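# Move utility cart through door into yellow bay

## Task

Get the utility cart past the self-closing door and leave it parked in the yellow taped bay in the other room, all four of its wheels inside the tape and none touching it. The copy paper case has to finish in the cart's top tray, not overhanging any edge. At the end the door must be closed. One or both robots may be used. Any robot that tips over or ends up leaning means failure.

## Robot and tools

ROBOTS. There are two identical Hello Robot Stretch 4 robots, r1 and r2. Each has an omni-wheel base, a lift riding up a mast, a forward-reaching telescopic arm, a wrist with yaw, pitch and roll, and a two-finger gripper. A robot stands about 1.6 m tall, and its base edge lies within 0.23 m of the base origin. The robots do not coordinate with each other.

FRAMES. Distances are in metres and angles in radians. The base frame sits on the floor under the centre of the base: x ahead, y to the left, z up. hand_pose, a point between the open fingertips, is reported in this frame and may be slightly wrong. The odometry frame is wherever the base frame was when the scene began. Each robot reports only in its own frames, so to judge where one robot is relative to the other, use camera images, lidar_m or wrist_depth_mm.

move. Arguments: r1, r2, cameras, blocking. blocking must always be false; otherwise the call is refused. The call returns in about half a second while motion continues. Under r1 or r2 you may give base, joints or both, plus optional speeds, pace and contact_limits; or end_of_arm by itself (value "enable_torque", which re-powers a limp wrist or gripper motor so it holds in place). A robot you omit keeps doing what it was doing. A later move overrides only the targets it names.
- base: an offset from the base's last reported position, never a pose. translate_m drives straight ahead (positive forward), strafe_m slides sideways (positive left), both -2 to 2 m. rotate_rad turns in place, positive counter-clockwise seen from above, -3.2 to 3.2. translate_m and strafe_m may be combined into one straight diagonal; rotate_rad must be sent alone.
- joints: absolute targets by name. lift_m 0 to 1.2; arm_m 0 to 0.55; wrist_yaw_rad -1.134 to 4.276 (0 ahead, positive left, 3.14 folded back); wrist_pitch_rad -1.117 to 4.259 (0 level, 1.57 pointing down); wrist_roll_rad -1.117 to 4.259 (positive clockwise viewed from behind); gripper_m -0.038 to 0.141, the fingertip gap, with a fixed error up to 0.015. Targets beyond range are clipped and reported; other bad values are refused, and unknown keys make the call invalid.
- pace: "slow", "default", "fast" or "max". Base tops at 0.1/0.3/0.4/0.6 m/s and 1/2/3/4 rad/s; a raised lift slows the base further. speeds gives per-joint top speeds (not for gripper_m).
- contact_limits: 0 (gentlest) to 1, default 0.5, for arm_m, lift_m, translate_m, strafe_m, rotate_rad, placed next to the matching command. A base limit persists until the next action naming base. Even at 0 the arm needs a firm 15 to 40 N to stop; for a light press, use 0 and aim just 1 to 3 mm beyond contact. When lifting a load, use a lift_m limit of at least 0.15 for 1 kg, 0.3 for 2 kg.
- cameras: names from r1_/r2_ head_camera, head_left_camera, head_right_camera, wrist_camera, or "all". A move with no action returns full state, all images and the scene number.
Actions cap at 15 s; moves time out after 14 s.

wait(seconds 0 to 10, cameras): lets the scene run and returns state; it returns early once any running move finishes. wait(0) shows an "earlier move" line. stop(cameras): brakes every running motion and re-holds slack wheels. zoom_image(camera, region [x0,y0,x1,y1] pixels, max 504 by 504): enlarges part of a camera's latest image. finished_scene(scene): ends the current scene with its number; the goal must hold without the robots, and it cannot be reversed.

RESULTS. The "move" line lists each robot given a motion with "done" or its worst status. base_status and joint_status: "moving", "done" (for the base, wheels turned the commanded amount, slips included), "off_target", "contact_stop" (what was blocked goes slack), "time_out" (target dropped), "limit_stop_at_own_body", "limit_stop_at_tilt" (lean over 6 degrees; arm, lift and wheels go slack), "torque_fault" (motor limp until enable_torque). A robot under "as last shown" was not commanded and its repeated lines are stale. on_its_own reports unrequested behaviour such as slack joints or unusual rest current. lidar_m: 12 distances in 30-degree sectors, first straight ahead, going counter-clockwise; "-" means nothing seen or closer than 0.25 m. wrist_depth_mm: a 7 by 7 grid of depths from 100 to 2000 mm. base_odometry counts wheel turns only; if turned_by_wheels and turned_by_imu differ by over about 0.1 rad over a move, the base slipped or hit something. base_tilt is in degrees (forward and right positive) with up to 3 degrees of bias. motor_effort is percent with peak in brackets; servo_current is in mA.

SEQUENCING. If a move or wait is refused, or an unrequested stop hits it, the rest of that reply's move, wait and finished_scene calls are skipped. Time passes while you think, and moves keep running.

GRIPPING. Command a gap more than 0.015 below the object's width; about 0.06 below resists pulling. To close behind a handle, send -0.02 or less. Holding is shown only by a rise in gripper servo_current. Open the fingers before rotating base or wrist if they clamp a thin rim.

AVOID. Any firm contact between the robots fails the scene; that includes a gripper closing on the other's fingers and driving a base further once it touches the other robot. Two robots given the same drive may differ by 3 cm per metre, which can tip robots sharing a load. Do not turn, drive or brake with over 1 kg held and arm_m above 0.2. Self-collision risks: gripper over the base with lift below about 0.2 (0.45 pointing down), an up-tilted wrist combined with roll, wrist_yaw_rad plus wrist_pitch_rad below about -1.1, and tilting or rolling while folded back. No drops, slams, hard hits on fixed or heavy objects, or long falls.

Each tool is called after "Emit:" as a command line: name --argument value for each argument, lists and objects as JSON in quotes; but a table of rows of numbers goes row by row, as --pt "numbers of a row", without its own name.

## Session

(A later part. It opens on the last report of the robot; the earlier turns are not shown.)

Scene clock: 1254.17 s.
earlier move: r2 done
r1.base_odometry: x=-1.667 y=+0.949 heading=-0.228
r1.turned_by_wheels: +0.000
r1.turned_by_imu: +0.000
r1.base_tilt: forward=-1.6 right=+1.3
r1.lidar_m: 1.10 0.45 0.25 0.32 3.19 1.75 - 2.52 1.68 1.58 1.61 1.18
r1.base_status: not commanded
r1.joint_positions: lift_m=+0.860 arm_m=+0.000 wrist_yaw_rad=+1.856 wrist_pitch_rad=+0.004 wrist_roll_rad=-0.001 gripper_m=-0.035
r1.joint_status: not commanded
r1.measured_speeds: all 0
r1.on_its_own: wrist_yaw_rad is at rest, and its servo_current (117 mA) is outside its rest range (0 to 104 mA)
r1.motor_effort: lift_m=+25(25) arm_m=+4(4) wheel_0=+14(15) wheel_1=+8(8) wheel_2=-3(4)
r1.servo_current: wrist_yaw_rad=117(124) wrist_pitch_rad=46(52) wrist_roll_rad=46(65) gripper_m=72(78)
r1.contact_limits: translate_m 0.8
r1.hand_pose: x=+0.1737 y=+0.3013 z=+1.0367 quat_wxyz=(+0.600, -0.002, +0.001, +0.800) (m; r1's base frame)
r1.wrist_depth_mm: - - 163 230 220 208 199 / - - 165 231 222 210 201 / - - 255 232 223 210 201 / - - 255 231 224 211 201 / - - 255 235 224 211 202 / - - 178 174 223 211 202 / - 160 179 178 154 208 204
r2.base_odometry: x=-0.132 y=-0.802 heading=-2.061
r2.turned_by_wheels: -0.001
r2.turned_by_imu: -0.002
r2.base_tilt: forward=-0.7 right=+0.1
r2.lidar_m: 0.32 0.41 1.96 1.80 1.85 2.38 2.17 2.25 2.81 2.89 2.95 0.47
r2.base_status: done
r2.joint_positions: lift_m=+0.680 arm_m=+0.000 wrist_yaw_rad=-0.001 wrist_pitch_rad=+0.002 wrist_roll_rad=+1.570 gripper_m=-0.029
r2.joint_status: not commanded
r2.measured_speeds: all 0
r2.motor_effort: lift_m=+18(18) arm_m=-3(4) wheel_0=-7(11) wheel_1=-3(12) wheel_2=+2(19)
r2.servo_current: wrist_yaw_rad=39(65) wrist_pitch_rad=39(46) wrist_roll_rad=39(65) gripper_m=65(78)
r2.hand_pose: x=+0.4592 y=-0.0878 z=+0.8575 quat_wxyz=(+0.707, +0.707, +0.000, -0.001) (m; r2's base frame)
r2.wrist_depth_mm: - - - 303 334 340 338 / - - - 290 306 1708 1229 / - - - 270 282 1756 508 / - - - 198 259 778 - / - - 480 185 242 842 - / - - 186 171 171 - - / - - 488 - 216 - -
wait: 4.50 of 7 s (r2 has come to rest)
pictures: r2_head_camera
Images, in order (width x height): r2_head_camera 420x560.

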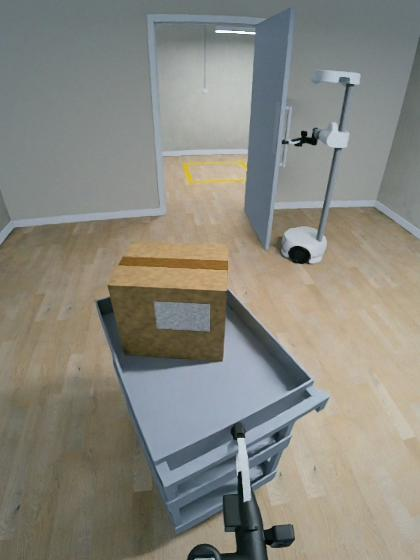

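Emit:
move --r2 '{"base":{"strafe_m":0.25}}' --blocking false

Emit:
wait --seconds 3

Emit:
move --r2 '{"base":{"translate_m":0.25,"strafe_m":0.02}}' --blocking false

Emit:
wait --seconds 3 --cameras '["r2_head_camera"]'

Scene clock: 1263.17 s.
move: r2 moving
r1.base_odometry: x=-1.667 y=+0.949 heading=-0.228
r1.turned_by_wheels: +0.000
r1.turned_by_imu: +0.000
r1.base_tilt: forward=-1.6 right=+1.3
r1.lidar_m: 1.11 0.46 0.26 0.31 3.17 1.76 - 2.50 1.69 1.57 1.62 1.20
r1.base_status: not commanded
r1.joint_positions: lift_m=+0.860 arm_m=+0.000 wrist_yaw_rad=+1.856 wrist_pitch_rad=+0.004 wrist_roll_rad=-0.001 gripper_m=-0.035
r1.joint_status: not commanded
r1.measured_speeds: all 0
r1.motor_effort: lift_m=+24(24) arm_m=+4(4) wheel_0=+14(14) wheel_1=+7(8) wheel_2=-3(4)
r1.servo_current: wrist_yaw_rad=91(124) wrist_pitch_rad=46(52) wrist_roll_rad=39(72) gripper_m=72(78)
r1.contact_limits: translate_m 0.8
r1.hand_pose: x=+0.1737 y=+0.3013 z=+1.0367 quat_wxyz=(+0.600, -0.002, +0.001, +0.800) (m; r1's base frame)
r1.wrist_depth_mm: - - 163 231 220 208 200 / - - 165 232 223 211 200 / - - 255 233 221 209 200 / - - 253 232 224 211 201 / - - 256 233 224 212 202 / - - 178 174 224 211 203 / - 158 179 178 154 208 203
r2.base_odometry: x=-0.101 y=-0.820 heading=-2.062
r2.turned_by_wheels: +0.000
r2.turned_by_imu: +0.000
r2.base_tilt: forward=-0.7 right=+0.1
r2.lidar_m: 0.33 0.48 1.95 1.77 1.80 2.35 2.19 2.24 2.85 2.95 3.01 0.45
r2.base_status: strafe_m moving
r2.joint_positions: lift_m=+0.680 arm_m=+0.000 wrist_yaw_rad=-0.008 wrist_pitch_rad=+0.002 wrist_roll_rad=+1.570 gripper_m=-0.029
r2.joint_status: not commanded
r2.measured_speeds: translate_m=-0.001 strafe_m=+0.139 rotate_rad=+0.006 lift_m=+0.000 arm_m=+0.000 wrist_yaw_rad=+0.000 wrist_pitch_rad=+0.000 wrist_roll_rad=+0.000
r2.motor_effort: lift_m=+18(18) arm_m=-4(4) wheel_0=-14(16) wheel_1=+10(10) wheel_2=-1(2)
r2.servo_current: wrist_yaw_rad=59(65) wrist_pitch_rad=46(46) wrist_roll_rad=39(52) gripper_m=72(72)
r2.hand_pose: x=+0.4586 y=-0.0896 z=+0.8575 quat_wxyz=(+0.707, +0.707, -0.002, -0.004) (m; r2's base frame)
r2.wrist_depth_mm: - - - 304 330 334 336 / - - - 287 300 1708 1229 / - - - 266 278 1708 508 / - - - 197 256 788 - / - - 477 185 241 842 - / - - 187 171 171 - - / - - 500 - 216 - -
pictures: none

Scene clock: 1264.83 s.
earlier move: r2 done
r1.base_odometry: x=-1.667 y=+0.949 heading=-0.228
r1.turned_by_wheels: +0.000
r1.turned_by_imu: +0.000
r1.base_tilt: forward=-1.7 right=+1.3
r1.lidar_m: 1.11 0.45 0.27 0.33 3.17 1.79 - 2.52 1.69 1.58 1.60 1.18
r1.base_status: not commanded
r1.joint_positions: lift_m=+0.860 arm_m=+0.000 wrist_yaw_rad=+1.856 wrist_pitch_rad=+0.004 wrist_roll_rad=-0.001 gripper_m=-0.035
r1.joint_status: not commanded
r1.measured_speeds: all 0
r1.on_its_own: wrist_yaw_rad is at rest, and its servo_current (124 mA) is outside its rest range (0 to 104 mA)
r1.motor_effort: lift_m=+24(25) arm_m=+4(4) wheel_0=+14(14) wheel_1=+8(8) wheel_2=-4(4)
r1.servo_current: wrist_yaw_rad=124(137) wrist_pitch_rad=46(52) wrist_roll_rad=59(72) gripper_m=65(78)
r1.contact_limits: translate_m 0.8
r1.hand_pose: x=+0.1737 y=+0.3013 z=+1.0367 quat_wxyz=(+0.600, -0.002, +0.001, +0.800) (m; r1's base frame)
r1.wrist_depth_mm: - - 163 231 222 208 199 / - - 165 232 221 210 200 / - - 255 232 223 208 200 / - - 254 231 223 210 201 / - - 255 234 224 211 202 / - - 177 174 222 211 203 / - 159 179 178 153 208 204
r2.base_odometry: x=+0.088 y=-0.920 heading=-2.061
r2.turned_by_wheels: +0.000
r2.turned_by_imu: +0.000
r2.base_tilt: forward=-0.7 right=+0.1
r2.lidar_m: 0.37 0.40 1.73 1.55 1.61 2.06 2.21 2.28 2.88 3.15 3.17 0.43
r2.base_status: done
r2.joint_positions: lift_m=+0.680 arm_m=+0.000 wrist_yaw_rad=-0.003 wrist_pitch_rad=+0.002 wrist_roll_rad=+1.570 gripper_m=-0.029
r2.joint_status: not commanded
r2.measured_speeds: all 0
r2.motor_effort: lift_m=+18(18) arm_m=-3(4) wheel_0=+0(16) wheel_1=+1(12) wheel_2=+0(2)
r2.servo_current: wrist_yaw_rad=59(65) wrist_pitch_rad=39(46) wrist_roll_rad=52(52) gripper_m=72(72)
r2.hand_pose: x=+0.4590 y=-0.0883 z=+0.8575 quat_wxyz=(+0.707, +0.707, +0.000, -0.002) (m; r2's base frame)
r2.wrist_depth_mm: - - - 184 246 1661 1229 / - - - 182 243 1708 - / - - 591 180 239 820 - / - - 473 178 237 854 - / - - 504 175 234 831 - / - - 185 173 171 - - / - - - - 228 - -
wait: 1.67 of 3 s (r2 has come to rest)
pictures: none

Scene clock: 1265.33 s.
move: r2 moving
r1.base_odometry: x=-1.667 y=+0.949 heading=-0.228
r1.turned_by_wheels: +0.000
r1.turned_by_imu: +0.000
r1.base_tilt: forward=-1.6 right=+1.3
r1.lidar_m: 1.08 0.44 0.25 0.33 2.06 1.77 - 2.49 1.71 1.56 1.60 1.17
r1.base_status: not commanded
r1.joint_positions: lift_m=+0.860 arm_m=+0.000 wrist_yaw_rad=+1.856 wrist_pitch_rad=+0.004 wrist_roll_rad=-0.001 gripper_m=-0.035
r1.joint_status: not commanded
r1.measured_speeds: all 0
r1.motor_effort: lift_m=+25(25) arm_m=+4(4) wheel_0=+13(14) wheel_1=+8(8) wheel_2=-3(4)
r1.servo_current: wrist_yaw_rad=117(124) wrist_pitch_rad=46(52) wrist_roll_rad=52(65) gripper_m=59(72)
r1.contact_limits: translate_m 0.8
r1.hand_pose: x=+0.1737 y=+0.3013 z=+1.0367 quat_wxyz=(+0.600, -0.002, +0.001, +0.800) (m; r1's base frame)
r1.wrist_depth_mm: - - 163 230 220 208 200 / - - 165 232 221 210 200 / - - 254 231 223 211 200 / - - 256 230 224 210 202 / - - 254 234 224 211 201 / - - 177 174 223 211 202 / - 158 180 178 154 208 203
r2.base_odometry: x=+0.076 y=-0.949 heading=-2.061
r2.turned_by_wheels: +0.000
r2.turned_by_imu: +0.000
r2.base_tilt: forward=-0.7 right=+0.0
r2.lidar_m: 0.38 0.37 1.74 1.57 1.60 2.08 2.25 2.30 2.94 3.13 3.19 0.44
r2.base_status: translate_m moving; strafe_m moving
r2.joint_positions: lift_m=+0.680 arm_m=+0.000 wrist_yaw_rad=-0.003 wrist_pitch_rad=+0.002 wrist_roll_rad=+1.570 gripper_m=-0.029
r2.joint_status: not commanded
r2.measured_speeds: translate_m=+0.123 strafe_m=+0.010 rotate_rad=+0.005 lift_m=+0.000 arm_m=+0.000 wrist_yaw_rad=+0.000 wrist_pitch_rad=+0.000 wrist_roll_rad=+0.000
r2.motor_effort: lift_m=+18(18) arm_m=+4(4) wheel_0=+8(10) wheel_1=+8(9) wheel_2=-19(19)
r2.servo_current: wrist_yaw_rad=39(59) wrist_pitch_rad=39(46) wrist_roll_rad=46(52) gripper_m=78(78)
r2.hand_pose: x=+0.4590 y=-0.0883 z=+0.8575 quat_wxyz=(+0.707, +0.707, +0.000, -0.002) (m; r2's base frame)
r2.wrist_depth_mm: - - - 182 245 1661 1229 / - - - 180 240 1708 - / - - 580 178 238 820 - / - - 473 176 236 842 - / - - 512 174 233 831 - / - - 186 172 179 - - / - - - - 227 - -
pictures: none

Scene clock: 1267.13 s.
earlier move: r2 done
r1.base_odometry: x=-1.667 y=+0.949 heading=-0.228
r1.turned_by_wheels: +0.000
r1.turned_by_imu: +0.000
r1.base_tilt: forward=-1.6 right=+1.3
r1.lidar_m: 1.10 0.45 0.26 0.32 1.76 1.58 - 2.53 1.69 1.56 1.61 1.18
r1.base_status: not commanded
r1.joint_positions: lift_m=+0.860 arm_m=+0.000 wrist_yaw_rad=+1.856 wrist_pitch_rad=+0.004 wrist_roll_rad=-0.001 gripper_m=-0.035
r1.joint_status: not commanded
r1.measured_speeds: all 0
r1.on_its_own: wrist_yaw_rad is at rest, and its servo_current (117 mA) is outside its rest range (0 to 104 mA)
r1.motor_effort: lift_m=+24(25) arm_m=+4(4) wheel_0=+14(14) wheel_1=+8(8) wheel_2=-4(4)
r1.servo_current: wrist_yaw_rad=117(130) wrist_pitch_rad=39(52) wrist_roll_rad=52(65) gripper_m=65(78)
r1.contact_limits: translate_m 0.8
r1.hand_pose: x=+0.1737 y=+0.3013 z=+1.0367 quat_wxyz=(+0.600, -0.002, +0.001, +0.800) (m; r1's base frame)
r1.wrist_depth_mm: - - 163 231 220 208 199 / - - 165 231 222 210 200 / - - 256 232 224 210 201 / - - 254 232 224 211 202 / 1618 - 256 234 225 212 203 / - - 178 174 223 211 203 / - 159 179 178 154 208 203
r2.base_odometry: x=-0.012 y=-1.150 heading=-2.061
r2.turned_by_wheels: +0.001
r2.turned_by_imu: +0.001
r2.base_tilt: forward=-0.7 right=+0.1
r2.lidar_m: 0.42 0.46 1.72 1.59 1.58 2.07 2.47 2.55 3.21 3.14 3.20 0.43
r2.base_status: done
r2.joint_positions: lift_m=+0.680 arm_m=+0.000 wrist_yaw_rad=-0.001 wrist_pitch_rad=+0.002 wrist_roll_rad=+1.570 gripper_m=-0.029
r2.joint_status: not commanded
r2.measured_speeds: all 0
r2.motor_effort: lift_m=+18(18) arm_m=+4(4) wheel_0=+4(12) wheel_1=+3(10) wheel_2=+0(19)
r2.servo_current: wrist_yaw_rad=46(65) wrist_pitch_rad=33(46) wrist_roll_rad=59(59) gripper_m=65(78)
r2.hand_pose: x=+0.4592 y=-0.0877 z=+0.8575 quat_wxyz=(+0.707, +0.707, +0.000, -0.001) (m; r2's base frame)
r2.wrist_depth_mm: - - - 146 202 699 - / - - 500 151 208 778 - / - 462 445 154 213 - - / - - 504 160 221 - - / - - 597 167 229 - - / - - 186 172 178 1708 - / - - - - - - 477
wait: 1.80 of 3 s (r2 has come to rest)
pictures: r2_head_camera
Images, in order (width x height): r2_head_camera 420x560.

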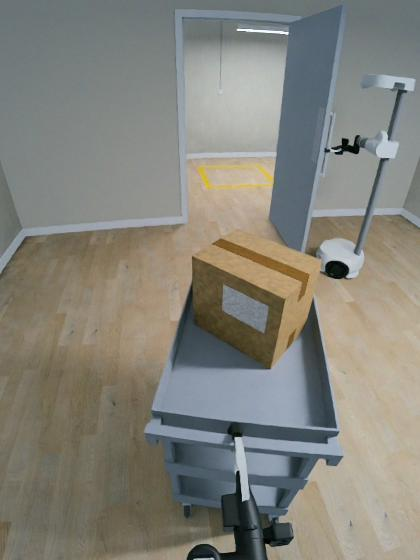

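Emit:
move --r2 '{"base":{"translate_m":0.4,"strafe_m":-0.06}}' --blocking false

Emit:
wait --seconds 4 --cameras '["r2_head_camera"]'

Scene clock: 1277.50 s.
move: r2 moving
r1.base_odometry: x=-1.667 y=+0.949 heading=-0.228
r1.turned_by_wheels: +0.000
r1.turned_by_imu: +0.000
r1.base_tilt: forward=-1.6 right=+1.2
r1.lidar_m: 1.09 0.44 0.26 0.31 1.72 1.55 - 2.48 1.72 1.57 1.62 1.19
r1.base_status: not commanded
r1.joint_positions: lift_m=+0.860 arm_m=+0.000 wrist_yaw_rad=+1.856 wrist_pitch_rad=+0.004 wrist_roll_rad=-0.001 gripper_m=-0.035
r1.joint_status: not commanded
r1.measured_speeds: all 0
r1.motor_effort: lift_m=+24(25) arm_m=+4(4) wheel_0=+13(14) wheel_1=+8(8) wheel_2=-3(4)
r1.servo_current: wrist_yaw_rad=91(124) wrist_pitch_rad=46(52) wrist_roll_rad=33(59) gripper_m=72(78)
r1.contact_limits: translate_m 0.8
r1.hand_pose: x=+0.1737 y=+0.3013 z=+1.0367 quat_wxyz=(+0.600, -0.002, +0.001, +0.800) (m; r1's base frame)
r1.wrist_depth_mm: - - 164 230 221 208 200 / - - 165 232 222 210 200 / - - 255 232 223 209 200 / - - 254 232 224 211 202 / 1576 - 256 234 224 211 202 / - - 177 174 224 211 202 / - 159 179 178 153 208 204
r2.base_odometry: x=-0.031 y=-1.175 heading=-2.060
r2.turned_by_wheels: +0.001
r2.turned_by_imu: +0.001
r2.base_tilt: forward=-0.7 right=+0.0
r2.lidar_m: 0.42 0.47 1.74 1.59 1.61 2.13 2.51 2.57 3.24 3.14 3.19 0.41
r2.base_status: translate_m moving; strafe_m moving
r2.joint_positions: lift_m=+0.680 arm_m=+0.000 wrist_yaw_rad=+0.000 wrist_pitch_rad=+0.002 wrist_roll_rad=+1.570 gripper_m=-0.029
r2.joint_status: not commanded
r2.measured_speeds: translate_m=+0.120 strafe_m=-0.019 rotate_rad=-0.002 lift_m=+0.000 arm_m=+0.000 wrist_yaw_rad=+0.000 wrist_pitch_rad=+0.000 wrist_roll_rad=+0.000
r2.motor_effort: lift_m=+18(18) arm_m=+4(4) wheel_0=+11(13) wheel_1=+7(7) wheel_2=-12(16)
r2.servo_current: wrist_yaw_rad=39(52) wrist_pitch_rad=39(46) wrist_roll_rad=46(52) gripper_m=65(72)
r2.hand_pose: x=+0.4593 y=-0.0874 z=+0.8575 quat_wxyz=(+0.707, +0.707, +0.001, -0.001) (m; r2's base frame)
r2.wrist_depth_mm: - - - 141 196 - - / - - 480 147 203 778 - / - 455 445 151 211 - - / - - 512 158 219 - - / - - 609 164 227 - - / - - 186 171 179 1756 525 / - - - - - - 473
pictures: none

Scene clock: 1279.83 s.
earlier move: r2 done
r1.base_odometry: x=-1.667 y=+0.949 heading=-0.228
r1.turned_by_wheels: +0.000
r1.turned_by_imu: +0.000
r1.base_tilt: forward=-1.7 right=+1.3
r1.lidar_m: 1.09 0.43 0.27 0.31 1.30 1.23 - 2.49 1.73 1.58 1.61 1.20
r1.base_status: not commanded
r1.joint_positions: lift_m=+0.860 arm_m=+0.000 wrist_yaw_rad=+1.856 wrist_pitch_rad=+0.004 wrist_roll_rad=-0.001 gripper_m=-0.035
r1.joint_status: not commanded
r1.measured_speeds: all 0
r1.motor_effort: lift_m=+24(25) arm_m=+4(4) wheel_0=+13(14) wheel_1=+7(8) wheel_2=-3(4)
r1.servo_current: wrist_yaw_rad=104(130) wrist_pitch_rad=52(52) wrist_roll_rad=26(65) gripper_m=78(78)
r1.contact_limits: translate_m 0.8
r1.hand_pose: x=+0.1737 y=+0.3013 z=+1.0367 quat_wxyz=(+0.600, -0.002, +0.001, +0.800) (m; r1's base frame)
r1.wrist_depth_mm: - - 163 230 222 208 199 / - - 165 233 223 210 200 / - - 256 232 223 211 200 / - - 254 231 223 211 201 / 1205 - 255 233 224 211 202 / - - 177 174 223 211 202 / - 153 179 178 153 208 203
r2.base_odometry: x=-0.253 y=-1.475 heading=-2.061
r2.turned_by_wheels: +0.000
r2.turned_by_imu: +0.001
r2.base_tilt: forward=-0.7 right=+0.1
r2.lidar_m: 0.43 2.73 1.81 1.69 1.75 2.21 2.85 2.94 3.27 3.05 3.10 0.38
r2.base_status: done
r2.joint_positions: lift_m=+0.680 arm_m=+0.000 wrist_yaw_rad=+0.001 wrist_pitch_rad=+0.002 wrist_roll_rad=+1.570 gripper_m=-0.029
r2.joint_status: not commanded
r2.measured_speeds: all 0
r2.motor_effort: lift_m=+18(18) arm_m=+4(5) wheel_0=+4(16) wheel_1=+3(9) wheel_2=-4(16)
r2.servo_current: wrist_yaw_rad=52(65) wrist_pitch_rad=39(46) wrist_roll_rad=46(59) gripper_m=65(78)
r2.hand_pose: x=+0.4593 y=-0.0872 z=+0.8575 quat_wxyz=(+0.707, +0.707, +0.001, -0.001) (m; r2's base frame)
r2.wrist_depth_mm: - 445 439 117 171 - - / - 407 404 124 183 - - / - - 477 134 194 - - / - - 585 144 209 - - / - - - 153 224 1921 - / - - 186 168 179 1618 484 / - - - - - - 1205
wait: 2.33 of 4 s (r2 has come to rest)
pictures: r2_head_camera
Images, in order (width x height): r2_head_camera 420x560.

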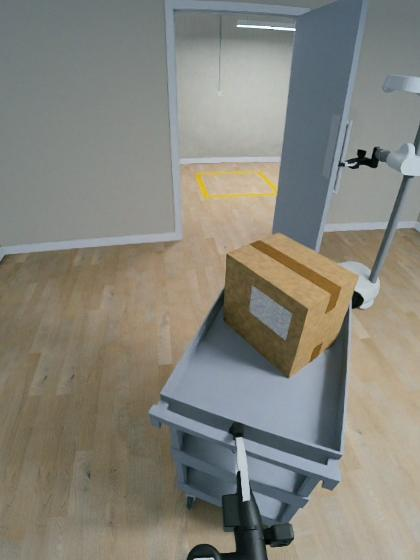

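Emit:
move --r2 '{"base":{"strafe_m":-0.22}}' --blocking false

Emit:
wait --seconds 3

Emit:
move --r2 '{"base":{"translate_m":0.35,"strafe_m":0.0}}' --blocking false

Emit:
wait --seconds 3 --cameras '["r2_head_camera"]'

Scene clock: 1285.33 s.
move: r2 moving
r1: as last shown
r1.base_tilt: forward=-1.6 right=+1.3
r1.lidar_m: 1.11 0.45 0.27 0.32 1.29 1.20 - 2.49 1.69 1.54 1.62 1.18
r1.motor_effort: lift_m=+24(25) arm_m=+4(4) wheel_0=+14(14) wheel_1=+8(8) wheel_2=-3(4)
r1.servo_current: wrist_yaw_rad=137(137) wrist_pitch_rad=46(46) wrist_roll_rad=39(65) gripper_m=65(78)
r1.contact_limits: translate_m 0.8
r1.wrist_depth_mm: - - 164 230 221 209 199 / - - 165 232 221 210 200 / - - 256 232 224 210 201 / - - 255 231 223 211 202 / 1182 - 254 235 224 210 202 / - - 178 174 224 211 202 / - 153 179 178 154 209 204
r2.base_odometry: x=-0.285 y=-1.458 heading=-2.060
r2.turned_by_wheels: +0.000
r2.turned_by_imu: +0.001
r2.base_tilt: forward=-0.6 right=+0.0
r2.lidar_m: 0.43 0.56 1.88 1.71 1.78 2.24 2.86 2.89 3.21 3.02 3.08 0.38
r2.base_status: strafe_m moving
r2.joint_positions: lift_m=+0.680 arm_m=+0.000 wrist_yaw_rad=+0.005 wrist_pitch_rad=+0.002 wrist_roll_rad=+1.570 gripper_m=-0.029
r2.joint_status: not commanded
r2.measured_speeds: translate_m=+0.001 strafe_m=-0.141 rotate_rad=-0.008 lift_m=+0.000 arm_m=+0.000 wrist_yaw_rad=+0.006 wrist_pitch_rad=+0.000 wrist_roll_rad=+0.000
r2.motor_effort: lift_m=+18(18) arm_m=+4(4) wheel_0=+16(17) wheel_1=-10(11) wheel_2=-1(3)
r2.servo_current: wrist_yaw_rad=59(59) wrist_pitch_rad=46(46) wrist_roll_rad=39(59) gripper_m=72(78)
r2.hand_pose: x=+0.4597 y=-0.0860 z=+0.8575 quat_wxyz=(+0.707, +0.707, +0.003, +0.001) (m; r2's base frame)
r2.wrist_depth_mm: - 449 449 117 173 - - / - 415 407 125 182 - - / - 508 469 134 193 - - / - - 580 143 208 - - / - - - 152 224 1863 - / - - 187 168 179 1618 484 / - - - - 262 - 1205
pictures: none

Scene clock: 1286.87 s.
earlier move: r2 done
r1.base_odometry: x=-1.667 y=+0.949 heading=-0.228
r1.turned_by_wheels: +0.000
r1.turned_by_imu: +0.000
r1.base_tilt: forward=-1.6 right=+1.2
r1.lidar_m: 1.08 0.44 0.26 0.30 1.22 1.09 - 2.51 1.72 1.59 1.62 1.20
r1.base_status: not commanded
r1.joint_positions: lift_m=+0.860 arm_m=+0.000 wrist_yaw_rad=+1.856 wrist_pitch_rad=+0.004 wrist_roll_rad=-0.001 gripper_m=-0.035
r1.joint_status: not commanded
r1.measured_speeds: all 0
r1.on_its_own: wrist_yaw_rad is at rest, and its servo_current (111 mA) is outside its rest range (0 to 104 mA)
r1.motor_effort: lift_m=+24(25) arm_m=+4(4) wheel_0=+14(14) wheel_1=+8(8) wheel_2=-4(4)
r1.servo_current: wrist_yaw_rad=111(137) wrist_pitch_rad=46(52) wrist_roll_rad=65(65) gripper_m=65(78)
r1.contact_limits: translate_m 0.8
r1.hand_pose: x=+0.1737 y=+0.3013 z=+1.0367 quat_wxyz=(+0.600, -0.002, +0.001, +0.800) (m; r1's base frame)
r1.wrist_depth_mm: - - 163 230 221 208 200 / - - 165 231 222 211 200 / - - 256 232 222 210 201 / - - 255 232 223 211 201 / 1182 - 255 234 224 210 202 / - - 177 174 224 211 202 / - 154 179 178 153 208 203
r2.base_odometry: x=-0.447 y=-1.371 heading=-2.060
r2.turned_by_wheels: +0.000
r2.turned_by_imu: +0.000
r2.base_tilt: forward=-0.7 right=+0.1
r2.lidar_m: 0.42 0.45 2.07 1.92 1.96 2.49 2.85 2.91 3.07 2.81 2.90 0.42
r2.base_status: done
r2.joint_positions: lift_m=+0.680 arm_m=+0.000 wrist_yaw_rad=+0.003 wrist_pitch_rad=+0.002 wrist_roll_rad=+1.570 gripper_m=-0.029
r2.joint_status: not commanded
r2.measured_speeds: all 0
r2.motor_effort: lift_m=+18(18) arm_m=+4(4) wheel_0=+3(18) wheel_1=-2(12) wheel_2=+0(3)
r2.servo_current: wrist_yaw_rad=46(59) wrist_pitch_rad=39(46) wrist_roll_rad=39(59) gripper_m=65(78)
r2.hand_pose: x=+0.4595 y=-0.0866 z=+0.8575 quat_wxyz=(+0.707, +0.707, +0.002, +0.000) (m; r2's base frame)
r2.wrist_depth_mm: - - - 157 213 1537 - / - - 603 160 218 759 - / - - 459 163 222 - - / - - 480 166 225 - - / - - 559 169 230 - - / - - 186 173 178 - - / - - - - - 1708 484
wait: 1.53 of 3 s (r2 has come to rest)
pictures: none

Scene clock: 1287.37 s.
move: r2 moving
r1.base_odometry: x=-1.667 y=+0.949 heading=-0.228
r1.turned_by_wheels: +0.000
r1.turned_by_imu: +0.000
r1.base_tilt: forward=-1.6 right=+1.3
r1.lidar_m: 1.09 0.44 0.26 0.30 1.17 1.06 - 2.50 1.71 1.57 1.63 1.18
r1.base_status: not commanded
r1.joint_positions: lift_m=+0.860 arm_m=+0.000 wrist_yaw_rad=+1.856 wrist_pitch_rad=+0.004 wrist_roll_rad=-0.001 gripper_m=-0.035
r1.joint_status: not commanded
r1.measured_speeds: all 0
r1.motor_effort: lift_m=+24(24) arm_m=+4(4) wheel_0=+14(14) wheel_1=+8(8) wheel_2=-3(4)
r1.servo_current: wrist_yaw_rad=104(117) wrist_pitch_rad=46(52) wrist_roll_rad=26(85) gripper_m=65(72)
r1.contact_limits: translate_m 0.8
r1.hand_pose: x=+0.1737 y=+0.3013 z=+1.0367 quat_wxyz=(+0.600, -0.002, +0.001, +0.800) (m; r1's base frame)
r1.wrist_depth_mm: - - 164 230 221 208 200 / - - 165 231 221 210 200 / - - 255 233 223 210 200 / - - 253 232 224 211 202 / 1138 - 255 235 224 211 202 / - - 178 174 223 212 202 / - 154 179 178 154 208 204
r2.base_odometry: x=-0.462 y=-1.399 heading=-2.061
r2.turned_by_wheels: +0.000
r2.turned_by_imu: +0.000
r2.base_tilt: forward=-0.7 right=+0.1
r2.lidar_m: 0.40 0.42 2.07 1.91 1.98 2.53 2.88 2.93 3.07 2.82 2.87 0.44
r2.base_status: translate_m moving; strafe_m moving
r2.joint_positions: lift_m=+0.680 arm_m=+0.000 wrist_yaw_rad=-0.001 wrist_pitch_rad=+0.002 wrist_roll_rad=+1.570 gripper_m=-0.029
r2.joint_status: not commanded
r2.measured_speeds: translate_m=+0.122 strafe_m=+0.000 rotate_rad=+0.000 lift_m=+0.000 arm_m=+0.000 wrist_yaw_rad=-0.018 wrist_pitch_rad=+0.000 wrist_roll_rad=+0.000
r2.motor_effort: lift_m=+18(18) arm_m=+4(4) wheel_0=+5(12) wheel_1=+9(9) wheel_2=-16(16)
r2.servo_current: wrist_yaw_rad=46(59) wrist_pitch_rad=46(46) wrist_roll_rad=52(52) gripper_m=65(72)
r2.hand_pose: x=+0.4592 y=-0.0876 z=+0.8575 quat_wxyz=(+0.707, +0.707, +0.001, -0.001) (m; r2's base frame)
r2.wrist_depth_mm: - - - 159 216 1537 - / - - 615 161 220 768 - / - - 462 164 224 - - / - - 484 166 226 - - / - - 549 169 230 854 - / - - 185 172 179 - - / - - - - 237 1756 488
pictures: none

Scene clock: 1289.53 s.
earlier move: r2 done
r1.base_odometry: x=-1.667 y=+0.949 heading=-0.228
r1.turned_by_wheels: +0.000
r1.turned_by_imu: +0.000
r1.base_tilt: forward=-1.6 right=+1.3
r1.lidar_m: 1.08 0.44 0.26 0.33 0.84 0.80 - 2.51 1.71 1.57 1.62 1.20
r1.base_status: not commanded
r1.joint_positions: lift_m=+0.860 arm_m=+0.000 wrist_yaw_rad=+1.856 wrist_pitch_rad=+0.004 wrist_roll_rad=-0.001 gripper_m=-0.035
r1.joint_status: not commanded
r1.measured_speeds: all 0
r1.motor_effort: lift_m=+24(25) arm_m=+4(4) wheel_0=+14(14) wheel_1=+8(8) wheel_2=-4(4)
r1.servo_current: wrist_yaw_rad=98(124) wrist_pitch_rad=46(52) wrist_roll_rad=39(85) gripper_m=72(72)
r1.contact_limits: translate_m 0.8
r1.hand_pose: x=+0.1737 y=+0.3013 z=+1.0367 quat_wxyz=(+0.600, -0.002, +0.001, +0.800) (m; r1's base frame)
r1.wrist_depth_mm: - - 163 230 221 208 200 / - - 165 231 222 210 200 / - - 256 232 223 209 201 / - - 254 232 223 211 202 / 946 - 255 235 224 211 202 / 917 - 177 174 223 211 203 / - 153 179 178 154 209 203
r2.base_odometry: x=-0.612 y=-1.680 heading=-2.061
r2.turned_by_wheels: +0.000
r2.turned_by_imu: -0.001
r2.base_tilt: forward=-0.6 right=+0.0
r2.lidar_m: 0.43 2.67 2.11 1.95 1.98 2.50 3.21 3.23 3.01 2.79 2.82 0.42
r2.base_status: done
r2.joint_positions: lift_m=+0.680 arm_m=+0.000 wrist_yaw_rad=-0.003 wrist_pitch_rad=+0.002 wrist_roll_rad=+1.570 gripper_m=-0.029
r2.joint_status: not commanded
r2.measured_speeds: all 0
r2.motor_effort: lift_m=+18(18) arm_m=+4(4) wheel_0=+0(12) wheel_1=+2(9) wheel_2=-4(18)
r2.servo_current: wrist_yaw_rad=39(65) wrist_pitch_rad=39(46) wrist_roll_rad=52(59) gripper_m=65(72)
r2.hand_pose: x=+0.4590 y=-0.0883 z=+0.8575 quat_wxyz=(+0.707, +0.707, +0.000, -0.002) (m; r2's base frame)
r2.wrist_depth_mm: - - 569 138 191 - - / - 466 459 143 200 759 - / - 462 445 150 211 - - / - - 525 156 218 - - / - - 634 163 228 - - / - - 186 172 171 1618 - / - - - - - - 462
wait: 2.17 of 3 s (r2 has come to rest)
pictures: r2_head_camera
Images, in order (width x height): r2_head_camera 420x560.

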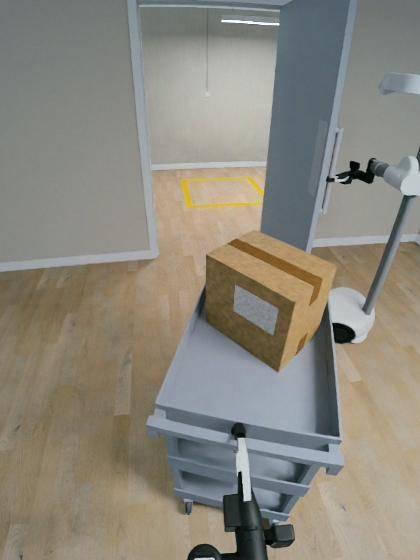

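Emit:
move --r2 '{"base":{"translate_m":0.25,"strafe_m":-0.15}}' --blocking false

Emit:
wait --seconds 3 --cameras '["r2_head_camera"]'

Scene clock: 1297.70 s.
move: r2 moving
r1: as last shown
r1.base_tilt: forward=-1.7 right=+1.3
r1.lidar_m: 1.09 0.45 0.26 0.32 0.78 0.77 - 2.50 1.71 1.59 1.60 1.21
r1.motor_effort: lift_m=+24(25) arm_m=+4(4) wheel_0=+13(14) wheel_1=+8(8) wheel_2=-3(4)
r1.servo_current: wrist_yaw_rad=111(130) wrist_pitch_rad=46(52) wrist_roll_rad=59(59) gripper_m=65(72)
r1.contact_limits: translate_m 0.8
r1.wrist_depth_mm: - - 164 232 221 208 200 / - - 165 233 222 211 200 / - - 256 232 223 209 200 / - - 254 231 223 211 202 / 891 - 256 234 224 211 202 / 878 - 178 174 223 212 202 / - 159 179 178 154 209 204
r2.base_odometry: x=-0.642 y=-1.699 heading=-2.061
r2.turned_by_wheels: +0.000
r2.turned_by_imu: +0.000
r2.base_tilt: forward=-0.7 right=+0.1
r2.lidar_m: 0.40 0.50 2.11 1.97 2.01 2.55 3.23 3.25 2.99 2.77 2.81 0.40
r2.base_status: translate_m moving; strafe_m moving
r2.joint_positions: lift_m=+0.680 arm_m=+0.000 wrist_yaw_rad=+0.000 wrist_pitch_rad=+0.002 wrist_roll_rad=+1.570 gripper_m=-0.029
r2.joint_status: not commanded
r2.measured_speeds: translate_m=+0.121 strafe_m=-0.072 rotate_rad=+0.000 lift_m=+0.000 arm_m=+0.000 wrist_yaw_rad=+0.041 wrist_pitch_rad=+0.000 wrist_roll_rad=+0.000
r2.motor_effort: lift_m=+18(18) arm_m=+4(4) wheel_0=+13(13) wheel_1=-5(5) wheel_2=-13(18)
r2.servo_current: wrist_yaw_rad=46(46) wrist_pitch_rad=46(46) wrist_roll_rad=46(52) gripper_m=72(72)
r2.hand_pose: x=+0.4592 y=-0.0875 z=+0.8575 quat_wxyz=(+0.707, +0.707, +0.001, -0.001) (m; r2's base frame)
r2.wrist_depth_mm: - - 539 133 186 - - / - 449 445 139 195 759 - / - 462 449 144 206 - - / - - 530 153 214 - - / - - 654 160 226 - - / - - 187 170 180 1618 504 / - - - - - - 462
pictures: none

Scene clock: 1299.50 s.
earlier move: r2 done
r1.base_odometry: x=-1.667 y=+0.949 heading=-0.228
r1.turned_by_wheels: +0.000
r1.turned_by_imu: +0.000
r1.base_tilt: forward=-1.6 right=+1.2
r1.lidar_m: 1.09 0.45 0.27 0.30 0.55 0.69 - 2.49 1.70 1.57 1.62 1.18
r1.base_status: not commanded
r1.joint_positions: lift_m=+0.860 arm_m=+0.000 wrist_yaw_rad=+1.856 wrist_pitch_rad=+0.004 wrist_roll_rad=-0.001 gripper_m=-0.035
r1.joint_status: not commanded
r1.measured_speeds: all 0
r1.on_its_own: wrist_yaw_rad is at rest, and its servo_current (117 mA) is outside its rest range (0 to 104 mA)
r1.motor_effort: lift_m=+24(25) arm_m=+4(4) wheel_0=+14(14) wheel_1=+8(8) wheel_2=-3(4)
r1.servo_current: wrist_yaw_rad=117(137) wrist_pitch_rad=46(52) wrist_roll_rad=65(65) gripper_m=65(78)
r1.contact_limits: translate_m 0.8
r1.hand_pose: x=+0.1737 y=+0.3013 z=+1.0367 quat_wxyz=(+0.600, -0.002, +0.001, +0.800) (m; r1's base frame)
r1.wrist_depth_mm: - - 163 231 221 208 200 / - - 165 232 222 210 200 / - - 256 233 223 210 200 / - - 254 233 224 210 202 / 707 759 255 235 224 211 202 / 699 741 176 174 222 211 202 / 591 153 180 178 154 208 203
r2.base_odometry: x=-0.861 y=-1.830 heading=-2.061
r2.turned_by_wheels: +0.000
r2.turned_by_imu: +0.001
r2.base_tilt: forward=-0.7 right=+0.0
r2.lidar_m: 0.40 0.46 2.28 2.11 2.16 2.74 3.45 3.50 2.84 2.61 2.67 0.40
r2.base_status: done
r2.joint_positions: lift_m=+0.680 arm_m=+0.000 wrist_yaw_rad=+0.003 wrist_pitch_rad=+0.002 wrist_roll_rad=+1.570 gripper_m=-0.029
r2.joint_status: not commanded
r2.measured_speeds: all 0
r2.motor_effort: lift_m=+18(18) arm_m=+4(4) wheel_0=+0(20) wheel_1=-4(6) wheel_2=-3(18)
r2.servo_current: wrist_yaw_rad=46(59) wrist_pitch_rad=39(46) wrist_roll_rad=39(52) gripper_m=72(72)
r2.hand_pose: x=+0.4595 y=-0.0865 z=+0.8575 quat_wxyz=(+0.707, +0.707, +0.002, +0.000) (m; r2's base frame)
r2.wrist_depth_mm: - - - 143 198 741 - / - 500 496 148 204 768 - / - 452 442 152 213 - - / - - 504 158 220 - - / - - 603 165 228 - - / - - 186 172 179 1708 - / - - - - - - 488
wait: 1.80 of 3 s (r2 has come to rest)
pictures: r2_head_camera
Images, in order (width x height): r2_head_camera 420x560.

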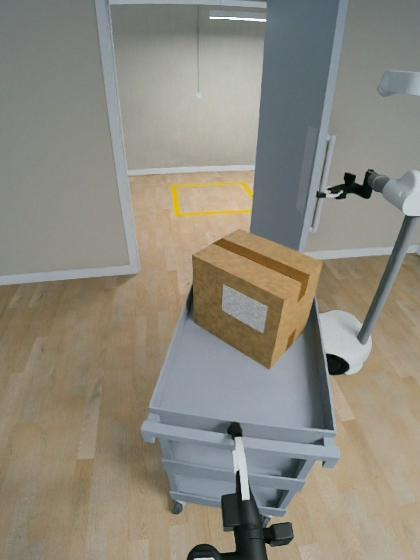

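Emit:
move --r2 '{"base":{"strafe_m":-0.16}}' --blocking false

Emit:
wait --seconds 2

Emit:
move --r2 '{"base":{"translate_m":0.3,"strafe_m":0.03}}' --blocking false

Emit:
wait --seconds 3 --cameras '["r2_head_camera","r1_head_camera"]'

Scene clock: 1308.87 s.
move: r2 moving
r1.base_odometry: x=-1.667 y=+0.949 heading=-0.228
r1.turned_by_wheels: +0.000
r1.turned_by_imu: +0.000
r1.base_tilt: forward=-1.7 right=+1.2
r1.lidar_m: 1.09 0.42 0.26 0.32 0.53 0.68 - 2.51 1.72 1.58 1.63 1.17
r1.base_status: not commanded
r1.joint_positions: lift_m=+0.860 arm_m=+0.000 wrist_yaw_rad=+1.856 wrist_pitch_rad=+0.004 wrist_roll_rad=-0.001 gripper_m=-0.035
r1.joint_status: not commanded
r1.measured_speeds: all 0
r1.motor_effort: lift_m=+24(24) arm_m=+4(4) wheel_0=+14(14) wheel_1=+8(8) wheel_2=-4(4)
r1.servo_current: wrist_yaw_rad=111(124) wrist_pitch_rad=39(52) wrist_roll_rad=46(59) gripper_m=65(72)
r1.contact_limits: translate_m 0.8
r1.hand_pose: x=+0.1737 y=+0.3013 z=+1.0367 quat_wxyz=(+0.600, -0.002, +0.001, +0.800) (m; r1's base frame)
r1.wrist_depth_mm: - - 163 230 221 210 199 / - - 165 231 222 211 200 / - - 257 232 222 209 200 / - - 254 231 223 211 202 / 691 741 256 234 224 211 202 / 676 741 176 174 223 211 204 / 597 154 180 178 154 208 203
r2.base_odometry: x=-0.893 y=-1.813 heading=-2.061
r2.turned_by_wheels: +0.000
r2.turned_by_imu: +0.001
r2.base_tilt: forward=-0.7 right=+0.1
r2.lidar_m: 0.40 0.45 2.33 2.18 2.19 2.83 3.45 3.48 2.80 2.58 2.63 0.43
r2.base_status: strafe_m moving
r2.joint_positions: lift_m=+0.680 arm_m=+0.000 wrist_yaw_rad=+0.006 wrist_pitch_rad=+0.002 wrist_roll_rad=+1.570 gripper_m=-0.029
r2.joint_status: not commanded
r2.measured_speeds: translate_m=+0.000 strafe_m=-0.142 rotate_rad=+0.002 lift_m=+0.000 arm_m=+0.000 wrist_yaw_rad=+0.000 wrist_pitch_rad=+0.000 wrist_roll_rad=+0.000
r2.motor_effort: lift_m=+18(18) arm_m=+4(4) wheel_0=+16(16) wheel_1=-10(10) wheel_2=+0(3)
r2.servo_current: wrist_yaw_rad=52(52) wrist_pitch_rad=39(46) wrist_roll_rad=52(59) gripper_m=65(72)
r2.hand_pose: x=+0.4598 y=-0.0858 z=+0.8575 quat_wxyz=(+0.707, +0.707, +0.003, +0.001) (m; r2's base frame)
r2.wrist_depth_mm: - - - 145 200 1576 - / - 549 517 150 207 768 - / - 459 449 154 213 - - / - - 500 159 221 - - / - - 585 166 228 - - / - - 188 172 179 1808 - / - - - - - - 473
pictures: none

Scene clock: 1310.13 s.
earlier move: r2 done
r1.base_odometry: x=-1.667 y=+0.949 heading=-0.228
r1.turned_by_wheels: +0.000
r1.turned_by_imu: +0.000
r1.base_tilt: forward=-1.6 right=+1.3
r1.lidar_m: 1.11 0.42 0.26 0.31 0.49 0.61 - 2.53 1.71 1.58 1.62 1.18
r1.base_status: not commanded
r1.joint_positions: lift_m=+0.860 arm_m=+0.000 wrist_yaw_rad=+1.856 wrist_pitch_rad=+0.004 wrist_roll_rad=-0.001 gripper_m=-0.035
r1.joint_status: not commanded
r1.measured_speeds: all 0
r1.on_its_own: wrist_yaw_rad is at rest, and its servo_current (111 mA) is outside its rest range (0 to 104 mA)
r1.motor_effort: lift_m=+24(25) arm_m=+4(4) wheel_0=+14(14) wheel_1=+8(8) wheel_2=-4(4)
r1.servo_current: wrist_yaw_rad=111(130) wrist_pitch_rad=52(52) wrist_roll_rad=59(65) gripper_m=65(72)
r1.contact_limits: translate_m 0.8
r1.hand_pose: x=+0.1737 y=+0.3013 z=+1.0367 quat_wxyz=(+0.600, -0.002, +0.001, +0.800) (m; r1's base frame)
r1.wrist_depth_mm: - - 164 231 222 208 200 / - - 165 231 222 211 201 / - - 256 232 223 210 202 / - - 253 231 224 211 202 / 661 741 255 235 224 211 203 / 654 732 176 173 224 211 202 / 627 153 179 177 154 208 203
r2.base_odometry: x=-1.003 y=-1.755 heading=-2.061
r2.turned_by_wheels: +0.000
r2.turned_by_imu: +0.000
r2.base_tilt: forward=-0.7 right=+0.1
r2.lidar_m: 0.38 0.39 2.46 2.28 2.34 2.91 3.44 3.46 2.63 2.47 2.50 0.42
r2.base_status: done
r2.joint_positions: lift_m=+0.680 arm_m=+0.000 wrist_yaw_rad=+0.005 wrist_pitch_rad=+0.002 wrist_roll_rad=+1.570 gripper_m=-0.029
r2.joint_status: not commanded
r2.measured_speeds: all 0
r2.motor_effort: lift_m=+18(18) arm_m=+4(4) wheel_0=+1(16) wheel_1=-3(11) wheel_2=+0(3)
r2.servo_current: wrist_yaw_rad=46(59) wrist_pitch_rad=33(46) wrist_roll_rad=52(65) gripper_m=72(72)
r2.hand_pose: x=+0.4597 y=-0.0861 z=+0.8575 quat_wxyz=(+0.707, +0.707, +0.002, +0.001) (m; r2's base frame)
r2.wrist_depth_mm: - - - 172 232 1618 - / - - - 172 232 1618 - / - 585 539 173 233 831 - / - - 469 172 233 831 - / - - 521 172 233 831 - / - - 186 173 179 - - / - - - - - - -
wait: 1.27 of 2 s (r2 has come to rest)
pictures: none

Scene clock: 1310.63 s.
move: r2 moving
r1.base_odometry: x=-1.667 y=+0.949 heading=-0.228
r1.turned_by_wheels: +0.000
r1.turned_by_imu: +0.000
r1.base_tilt: forward=-1.6 right=+1.3
r1.lidar_m: 1.11 0.43 0.27 0.31 0.46 0.59 - 2.50 1.70 1.58 1.62 1.20
r1.base_status: not commanded
r1.joint_positions: lift_m=+0.860 arm_m=+0.000 wrist_yaw_rad=+1.856 wrist_pitch_rad=+0.004 wrist_roll_rad=-0.001 gripper_m=-0.035
r1.joint_status: not commanded
r1.measured_speeds: all 0
r1.motor_effort: lift_m=+24(25) arm_m=+4(4) wheel_0=+14(14) wheel_1=+8(8) wheel_2=-3(4)
r1.servo_current: wrist_yaw_rad=104(130) wrist_pitch_rad=46(46) wrist_roll_rad=52(65) gripper_m=72(78)
r1.contact_limits: translate_m 0.8
r1.hand_pose: x=+0.1737 y=+0.3013 z=+1.0367 quat_wxyz=(+0.600, -0.002, +0.001, +0.800) (m; r1's base frame)
r1.wrist_depth_mm: - - 163 230 220 208 200 / - - 165 231 224 210 200 / - - 256 232 222 210 201 / - - 254 232 223 211 201 / 640 707 255 235 224 211 202 / 640 691 176 173 223 211 202 / 609 153 180 178 154 209 204
r2.base_odometry: x=-1.014 y=-1.784 heading=-2.062
r2.turned_by_wheels: +0.000
r2.turned_by_imu: -0.001
r2.base_tilt: forward=-0.7 right=+0.1
r2.lidar_m: 0.39 0.42 2.47 2.28 2.32 2.90 3.47 3.52 2.65 2.47 2.50 0.44
r2.base_status: translate_m moving; strafe_m moving
r2.joint_positions: lift_m=+0.680 arm_m=+0.000 wrist_yaw_rad=-0.003 wrist_pitch_rad=+0.002 wrist_roll_rad=+1.570 gripper_m=-0.029
r2.joint_status: not commanded
r2.measured_speeds: translate_m=+0.122 strafe_m=+0.013 rotate_rad=-0.003 lift_m=+0.000 arm_m=+0.000 wrist_yaw_rad=-0.018 wrist_pitch_rad=+0.000 wrist_roll_rad=+0.000
r2.motor_effort: lift_m=+18(18) arm_m=+4(4) wheel_0=+4(10) wheel_1=+7(9) wheel_2=-17(18)
r2.servo_current: wrist_yaw_rad=52(52) wrist_pitch_rad=39(46) wrist_roll_rad=59(59) gripper_m=72(72)
r2.hand_pose: x=+0.4590 y=-0.0883 z=+0.8575 quat_wxyz=(+0.707, +0.707, +0.000, -0.002) (m; r2's base frame)
r2.wrist_depth_mm: - - - 175 236 1618 - / - - - 234 235 1661 - / - 530 559 174 233 842 - / - - 466 173 232 842 - / - - 512 173 231 820 - / - - 187 172 180 - - / - - - - 231 - -
pictures: none

Scene clock: 1312.60 s.
earlier move: r2 done
r1.base_odometry: x=-1.667 y=+0.949 heading=-0.228
r1.turned_by_wheels: +0.000
r1.turned_by_imu: +0.000
r1.base_tilt: forward=-1.7 right=+1.3
r1.lidar_m: 1.10 0.44 0.26 0.30 0.35 0.57 - 2.50 1.71 1.56 1.62 1.18
r1.base_status: not commanded
r1.joint_positions: lift_m=+0.860 arm_m=+0.000 wrist_yaw_rad=+1.856 wrist_pitch_rad=+0.004 wrist_roll_rad=-0.001 gripper_m=-0.035
r1.joint_status: not commanded
r1.measured_speeds: all 0
r1.on_its_own: wrist_yaw_rad is at rest, and its servo_current (111 mA) is outside its rest range (0 to 104 mA)
r1.motor_effort: lift_m=+25(25) arm_m=+4(4) wheel_0=+13(14) wheel_1=+8(8) wheel_2=-3(4)
r1.servo_current: wrist_yaw_rad=111(130) wrist_pitch_rad=39(52) wrist_roll_rad=52(65) gripper_m=72(78)
r1.contact_limits: translate_m 0.8
r1.hand_pose: x=+0.1737 y=+0.3013 z=+1.0367 quat_wxyz=(+0.600, -0.002, +0.001, +0.800) (m; r1's base frame)
r1.wrist_depth_mm: - - 164 231 221 208 200 / - - 165 231 223 211 200 / - - 255 232 223 210 200 / - - 253 232 224 210 202 / 445 484 255 234 224 211 202 / 442 480 177 174 223 211 202 / 442 159 258 178 153 208 204
r2.base_odometry: x=-1.117 y=-2.033 heading=-2.061
r2.turned_by_wheels: +0.000
r2.turned_by_imu: +0.000
r2.base_tilt: forward=-0.6 right=+0.0
r2.lidar_m: 0.42 0.46 2.48 2.26 2.33 2.93 3.76 3.78 2.67 2.45 2.48 0.43
r2.base_status: done
r2.joint_positions: lift_m=+0.680 arm_m=+0.000 wrist_yaw_rad=-0.004 wrist_pitch_rad=+0.002 wrist_roll_rad=+1.570 gripper_m=-0.029
r2.joint_status: not commanded
r2.measured_speeds: all 0
r2.motor_effort: lift_m=+18(18) arm_m=+4(4) wheel_0=+0(10) wheel_1=+4(9) wheel_2=-6(19)
r2.servo_current: wrist_yaw_rad=59(65) wrist_pitch_rad=39(46) wrist_roll_rad=46(59) gripper_m=65(72)
r2.hand_pose: x=+0.4589 y=-0.0887 z=+0.8575 quat_wxyz=(+0.707, +0.707, -0.001, -0.002) (m; r2's base frame)
r2.wrist_depth_mm: - - 1025 150 206 1464 - / - 569 535 154 211 759 - / - 445 449 157 216 - - / - 1921 500 161 223 - - / - - 574 167 229 - - / - - 186 173 179 - - / - 1808 - - 242 - 480
wait: 1.97 of 3 s (r2 has come to rest)
pictures: r1_head_camera, r2_head_camera
Images, in order (width x height): r1_head_camera 420x560, r2_head_camera 420x560.

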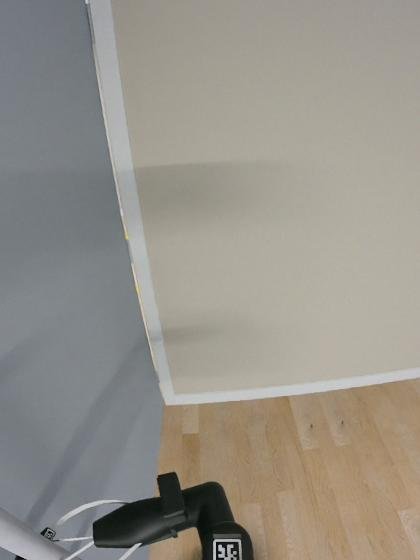

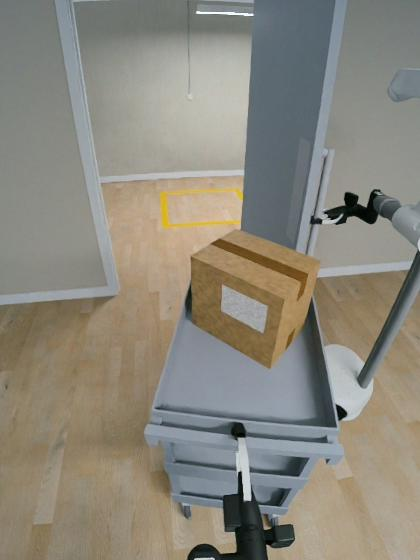

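Emit:
move --r2 '{"base":{"strafe_m":0.3}}' --blocking false

Emit:
wait --seconds 3

Emit:
move --r2 '{"base":{"translate_m":-0.7,"strafe_m":0.28}}' --blocking false

Emit:
wait --seconds 5 --cameras '["r2_head_camera"]'

Scene clock: 1338.60 s.
move: r2 moving
r1.base_odometry: x=-1.667 y=+0.949 heading=-0.228
r1.turned_by_wheels: +0.000
r1.turned_by_imu: +0.000
r1.base_tilt: forward=-1.7 right=+1.2
r1.lidar_m: 1.09 0.44 0.25 0.32 0.34 0.57 - 2.54 1.70 1.59 1.63 1.18
r1.base_status: not commanded
r1.joint_positions: lift_m=+0.860 arm_m=+0.000 wrist_yaw_rad=+1.856 wrist_pitch_rad=+0.004 wrist_roll_rad=-0.001 gripper_m=-0.035
r1.joint_status: not commanded
r1.measured_speeds: all 0
r1.motor_effort: lift_m=+24(25) arm_m=+4(4) wheel_0=+14(14) wheel_1=+8(8) wheel_2=-3(4)
r1.servo_current: wrist_yaw_rad=104(124) wrist_pitch_rad=46(52) wrist_roll_rad=46(65) gripper_m=72(72)
r1.contact_limits: translate_m 0.8
r1.hand_pose: x=+0.1737 y=+0.3013 z=+1.0367 quat_wxyz=(+0.600, -0.002, +0.001, +0.800) (m; r1's base frame)
r1.wrist_depth_mm: - - 164 231 221 208 200 / - - 165 230 222 210 201 / - - 255 232 223 210 201 / - - 255 233 224 211 202 / 459 492 255 235 224 211 202 / 459 492 178 174 223 211 204 / 449 159 258 178 153 208 204
r2.base_odometry: x=-1.086 y=-2.050 heading=-2.062
r2.turned_by_wheels: +0.000
r2.turned_by_imu: +0.000
r2.base_tilt: forward=-0.6 right=+0.1
r2.lidar_m: 0.41 2.16 2.43 2.25 2.28 2.92 3.74 3.79 2.72 2.49 1.25 0.41
r2.base_status: strafe_m moving
r2.joint_positions: lift_m=+0.680 arm_m=+0.000 wrist_yaw_rad=-0.005 wrist_pitch_rad=+0.002 wrist_roll_rad=+1.570 gripper_m=-0.029
r2.joint_status: not commanded
r2.measured_speeds: translate_m=+0.001 strafe_m=+0.141 rotate_rad=-0.004 lift_m=+0.000 arm_m=+0.000 wrist_yaw_rad=+0.000 wrist_pitch_rad=+0.000 wrist_roll_rad=+0.000
r2.motor_effort: lift_m=+18(18) arm_m=+4(4) wheel_0=-13(16) wheel_1=+8(10) wheel_2=+0(5)
r2.servo_current: wrist_yaw_rad=52(52) wrist_pitch_rad=46(46) wrist_roll_rad=46(52) gripper_m=65(65)
r2.hand_pose: x=+0.4588 y=-0.0889 z=+0.8575 quat_wxyz=(+0.707, +0.707, -0.001, -0.003) (m; r2's base frame)
r2.wrist_depth_mm: - - 1025 145 200 699 - / - 508 500 150 207 768 - / - 445 445 154 213 - - / - - 508 159 222 - - / - - 597 166 228 - - / - - 186 172 180 1756 - / - - - - - - 484
pictures: none

Scene clock: 1340.43 s.
earlier move: r2 done
r1.base_odometry: x=-1.667 y=+0.949 heading=-0.228
r1.turned_by_wheels: +0.000
r1.turned_by_imu: +0.000
r1.base_tilt: forward=-1.6 right=+1.3
r1.lidar_m: 1.10 0.45 0.25 0.29 0.45 1.27 - 2.53 1.73 1.57 1.63 1.19
r1.base_status: not commanded
r1.joint_positions: lift_m=+0.860 arm_m=+0.000 wrist_yaw_rad=+1.856 wrist_pitch_rad=+0.004 wrist_roll_rad=-0.001 gripper_m=-0.035
r1.joint_status: not commanded
r1.measured_speeds: all 0
r1.on_its_own: wrist_yaw_rad is at rest, and its servo_current (117 mA) is outside its rest range (0 to 104 mA)
r1.motor_effort: lift_m=+24(25) arm_m=+4(4) wheel_0=+14(15) wheel_1=+8(8) wheel_2=-3(4)
r1.servo_current: wrist_yaw_rad=117(130) wrist_pitch_rad=46(52) wrist_roll_rad=65(65) gripper_m=65(72)
r1.contact_limits: translate_m 0.8
r1.hand_pose: x=+0.1737 y=+0.3013 z=+1.0367 quat_wxyz=(+0.600, -0.002, +0.001, +0.800) (m; r1's base frame)
r1.wrist_depth_mm: - - 164 230 221 208 200 / - - 165 231 222 210 200 / - - 255 233 222 210 201 / - - 254 231 224 211 201 / 627 627 256 233 224 211 202 / 621 627 177 174 223 211 202 / 627 159 256 177 154 208 203
r2.base_odometry: x=-0.853 y=-2.175 heading=-2.061
r2.turned_by_wheels: +0.000
r2.turned_by_imu: +0.000
r2.base_tilt: forward=-0.7 right=+0.1
r2.lidar_m: 0.43 2.12 2.13 1.98 2.01 2.57 3.77 3.81 2.97 2.77 1.28 0.35
r2.base_status: done
r2.joint_positions: lift_m=+0.680 arm_m=+0.000 wrist_yaw_rad=-0.003 wrist_pitch_rad=+0.002 wrist_roll_rad=+1.570 gripper_m=-0.029
r2.joint_status: not commanded
r2.measured_speeds: all 0
r2.motor_effort: lift_m=+18(18) arm_m=+4(4) wheel_0=-2(18) wheel_1=+1(11) wheel_2=+0(5)
r2.servo_current: wrist_yaw_rad=39(65) wrist_pitch_rad=39(46) wrist_roll_rad=46(59) gripper_m=65(72)
r2.hand_pose: x=+0.4590 y=-0.0883 z=+0.8575 quat_wxyz=(+0.707, +0.707, +0.000, -0.002) (m; r2's base frame)
r2.wrist_depth_mm: - 359 357 - 143 - - / - 427 433 - 158 - - / - - 559 104 175 - - / - - - 116 195 1618 - / - - - 135 222 1661 508 / - - 184 156 178 1661 466 / - - - - 351 - 364
wait: 1.83 of 3 s (r2 has come to rest)
pictures: none

Scene clock: 1340.93 s.
move: r2 moving
r1.base_odometry: x=-1.667 y=+0.949 heading=-0.228
r1.turned_by_wheels: +0.000
r1.turned_by_imu: +0.000
r1.base_tilt: forward=-1.6 right=+1.3
r1.lidar_m: 1.10 0.45 0.26 0.31 0.46 1.30 - 2.51 1.70 1.56 1.62 1.17
r1.base_status: not commanded
r1.joint_positions: lift_m=+0.860 arm_m=+0.000 wrist_yaw_rad=+1.856 wrist_pitch_rad=+0.004 wrist_roll_rad=-0.001 gripper_m=-0.035
r1.joint_status: not commanded
r1.measured_speeds: all 0
r1.motor_effort: lift_m=+24(25) arm_m=+4(4) wheel_0=+14(14) wheel_1=+8(8) wheel_2=-3(4)
r1.servo_current: wrist_yaw_rad=117(117) wrist_pitch_rad=39(52) wrist_roll_rad=52(65) gripper_m=65(72)
r1.contact_limits: translate_m 0.8
r1.hand_pose: x=+0.1737 y=+0.3013 z=+1.0367 quat_wxyz=(+0.600, -0.002, +0.001, +0.800) (m; r1's base frame)
r1.wrist_depth_mm: - - 163 231 221 208 200 / - - 165 231 221 210 200 / - - 255 232 223 210 201 / - - 254 232 224 211 201 / 640 647 256 234 224 211 202 / 647 640 177 174 223 211 202 / 640 158 257 178 154 209 204
r2.base_odometry: x=-0.827 y=-2.153 heading=-2.062
r2.turned_by_wheels: +0.000
r2.turned_by_imu: +0.000
r2.base_tilt: forward=-0.7 right=+0.1
r2.lidar_m: 0.45 2.13 2.14 1.97 2.00 2.56 3.75 3.77 2.99 2.78 1.31 0.33
r2.base_status: translate_m moving; strafe_m moving
r2.joint_positions: lift_m=+0.680 arm_m=+0.000 wrist_yaw_rad=-0.003 wrist_pitch_rad=+0.002 wrist_roll_rad=+1.570 gripper_m=-0.029
r2.joint_status: not commanded
r2.measured_speeds: translate_m=-0.122 strafe_m=+0.050 rotate_rad=+0.008 lift_m=+0.000 arm_m=+0.000 wrist_yaw_rad=+0.000 wrist_pitch_rad=+0.000 wrist_roll_rad=+0.000
r2.motor_effort: lift_m=+18(18) arm_m=-2(4) wheel_0=-14(14) wheel_1=-6(9) wheel_2=+14(16)
r2.servo_current: wrist_yaw_rad=39(59) wrist_pitch_rad=46(46) wrist_roll_rad=46(52) gripper_m=65(72)
r2.hand_pose: x=+0.4590 y=-0.0883 z=+0.8575 quat_wxyz=(+0.707, +0.707, +0.000, -0.002) (m; r2's base frame)
r2.wrist_depth_mm: - 357 362 - 145 - - / - 427 430 - 159 - - / - - 554 107 176 - - / - - - 120 196 - - / - - - 136 224 1618 504 / - - 181 157 178 1618 462 / - - - - 351 - 364
pictures: none

Scene clock: 1344.37 s.
earlier move: r2 done
r1.base_odometry: x=-1.667 y=+0.949 heading=-0.228
r1.turned_by_wheels: +0.000
r1.turned_by_imu: +0.000
r1.base_tilt: forward=-1.6 right=+1.3
r1.lidar_m: 1.10 0.46 0.26 0.32 1.16 1.10 - 2.52 1.70 1.56 1.63 1.17
r1.base_status: not commanded
r1.joint_positions: lift_m=+0.860 arm_m=+0.000 wrist_yaw_rad=+1.856 wrist_pitch_rad=+0.004 wrist_roll_rad=-0.001 gripper_m=-0.035
r1.joint_status: not commanded
r1.measured_speeds: all 0
r1.motor_effort: lift_m=+24(25) arm_m=+4(4) wheel_0=+13(15) wheel_1=+8(8) wheel_2=-4(4)
r1.servo_current: wrist_yaw_rad=104(130) wrist_pitch_rad=39(52) wrist_roll_rad=59(72) gripper_m=65(78)
r1.contact_limits: translate_m 0.8
r1.hand_pose: x=+0.1737 y=+0.3013 z=+1.0367 quat_wxyz=(+0.600, -0.002, +0.001, +0.800) (m; r1's base frame)
r1.wrist_depth_mm: - - 163 231 222 209 200 / - - 165 231 222 210 201 / - - 256 233 223 209 201 / - - 254 231 223 210 201 / 1138 1308 256 235 224 211 203 / - - 178 174 224 211 202 / - 138 179 177 154 208 203
r2.base_odometry: x=-0.276 y=-1.690 heading=-2.061
r2.turned_by_wheels: +0.000
r2.turned_by_imu: +0.001
r2.base_tilt: forward=-0.7 right=+0.0
r2.lidar_m: 0.44 2.66 1.79 1.62 1.67 2.09 3.07 3.10 3.35 3.11 3.14 0.35
r2.base_status: done
r2.joint_positions: lift_m=+0.680 arm_m=+0.000 wrist_yaw_rad=+0.002 wrist_pitch_rad=+0.002 wrist_roll_rad=+1.570 gripper_m=-0.029
r2.joint_status: not commanded
r2.measured_speeds: all 0
r2.motor_effort: lift_m=+18(18) arm_m=-4(4) wheel_0=+0(14) wheel_1=-5(9) wheel_2=+5(16)
r2.servo_current: wrist_yaw_rad=52(59) wrist_pitch_rad=46(46) wrist_roll_rad=46(59) gripper_m=65(72)
r2.hand_pose: x=+0.4594 y=-0.0870 z=+0.8575 quat_wxyz=(+0.707, +0.707, +0.001, +0.000) (m; r2's base frame)
r2.wrist_depth_mm: - 392 389 103 157 - - / - 404 404 110 170 - - / - - 500 118 185 - - / - - - 131 202 - - / - - - 147 222 1756 525 / - - 186 161 179 1618 469 / - - - - - - 1182
wait: 3.43 of 5 s (r2 has come to rest)
pictures: r2_head_camera
Images, in order (width x height): r2_head_camera 420x560.

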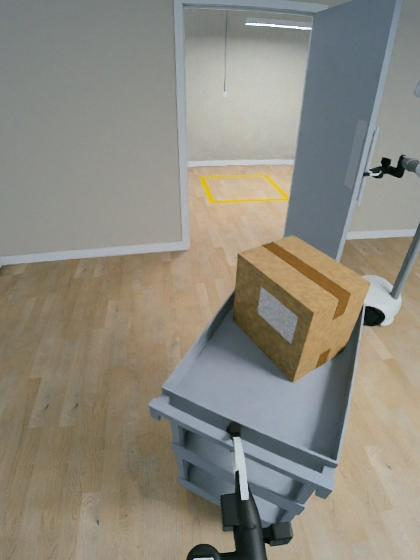

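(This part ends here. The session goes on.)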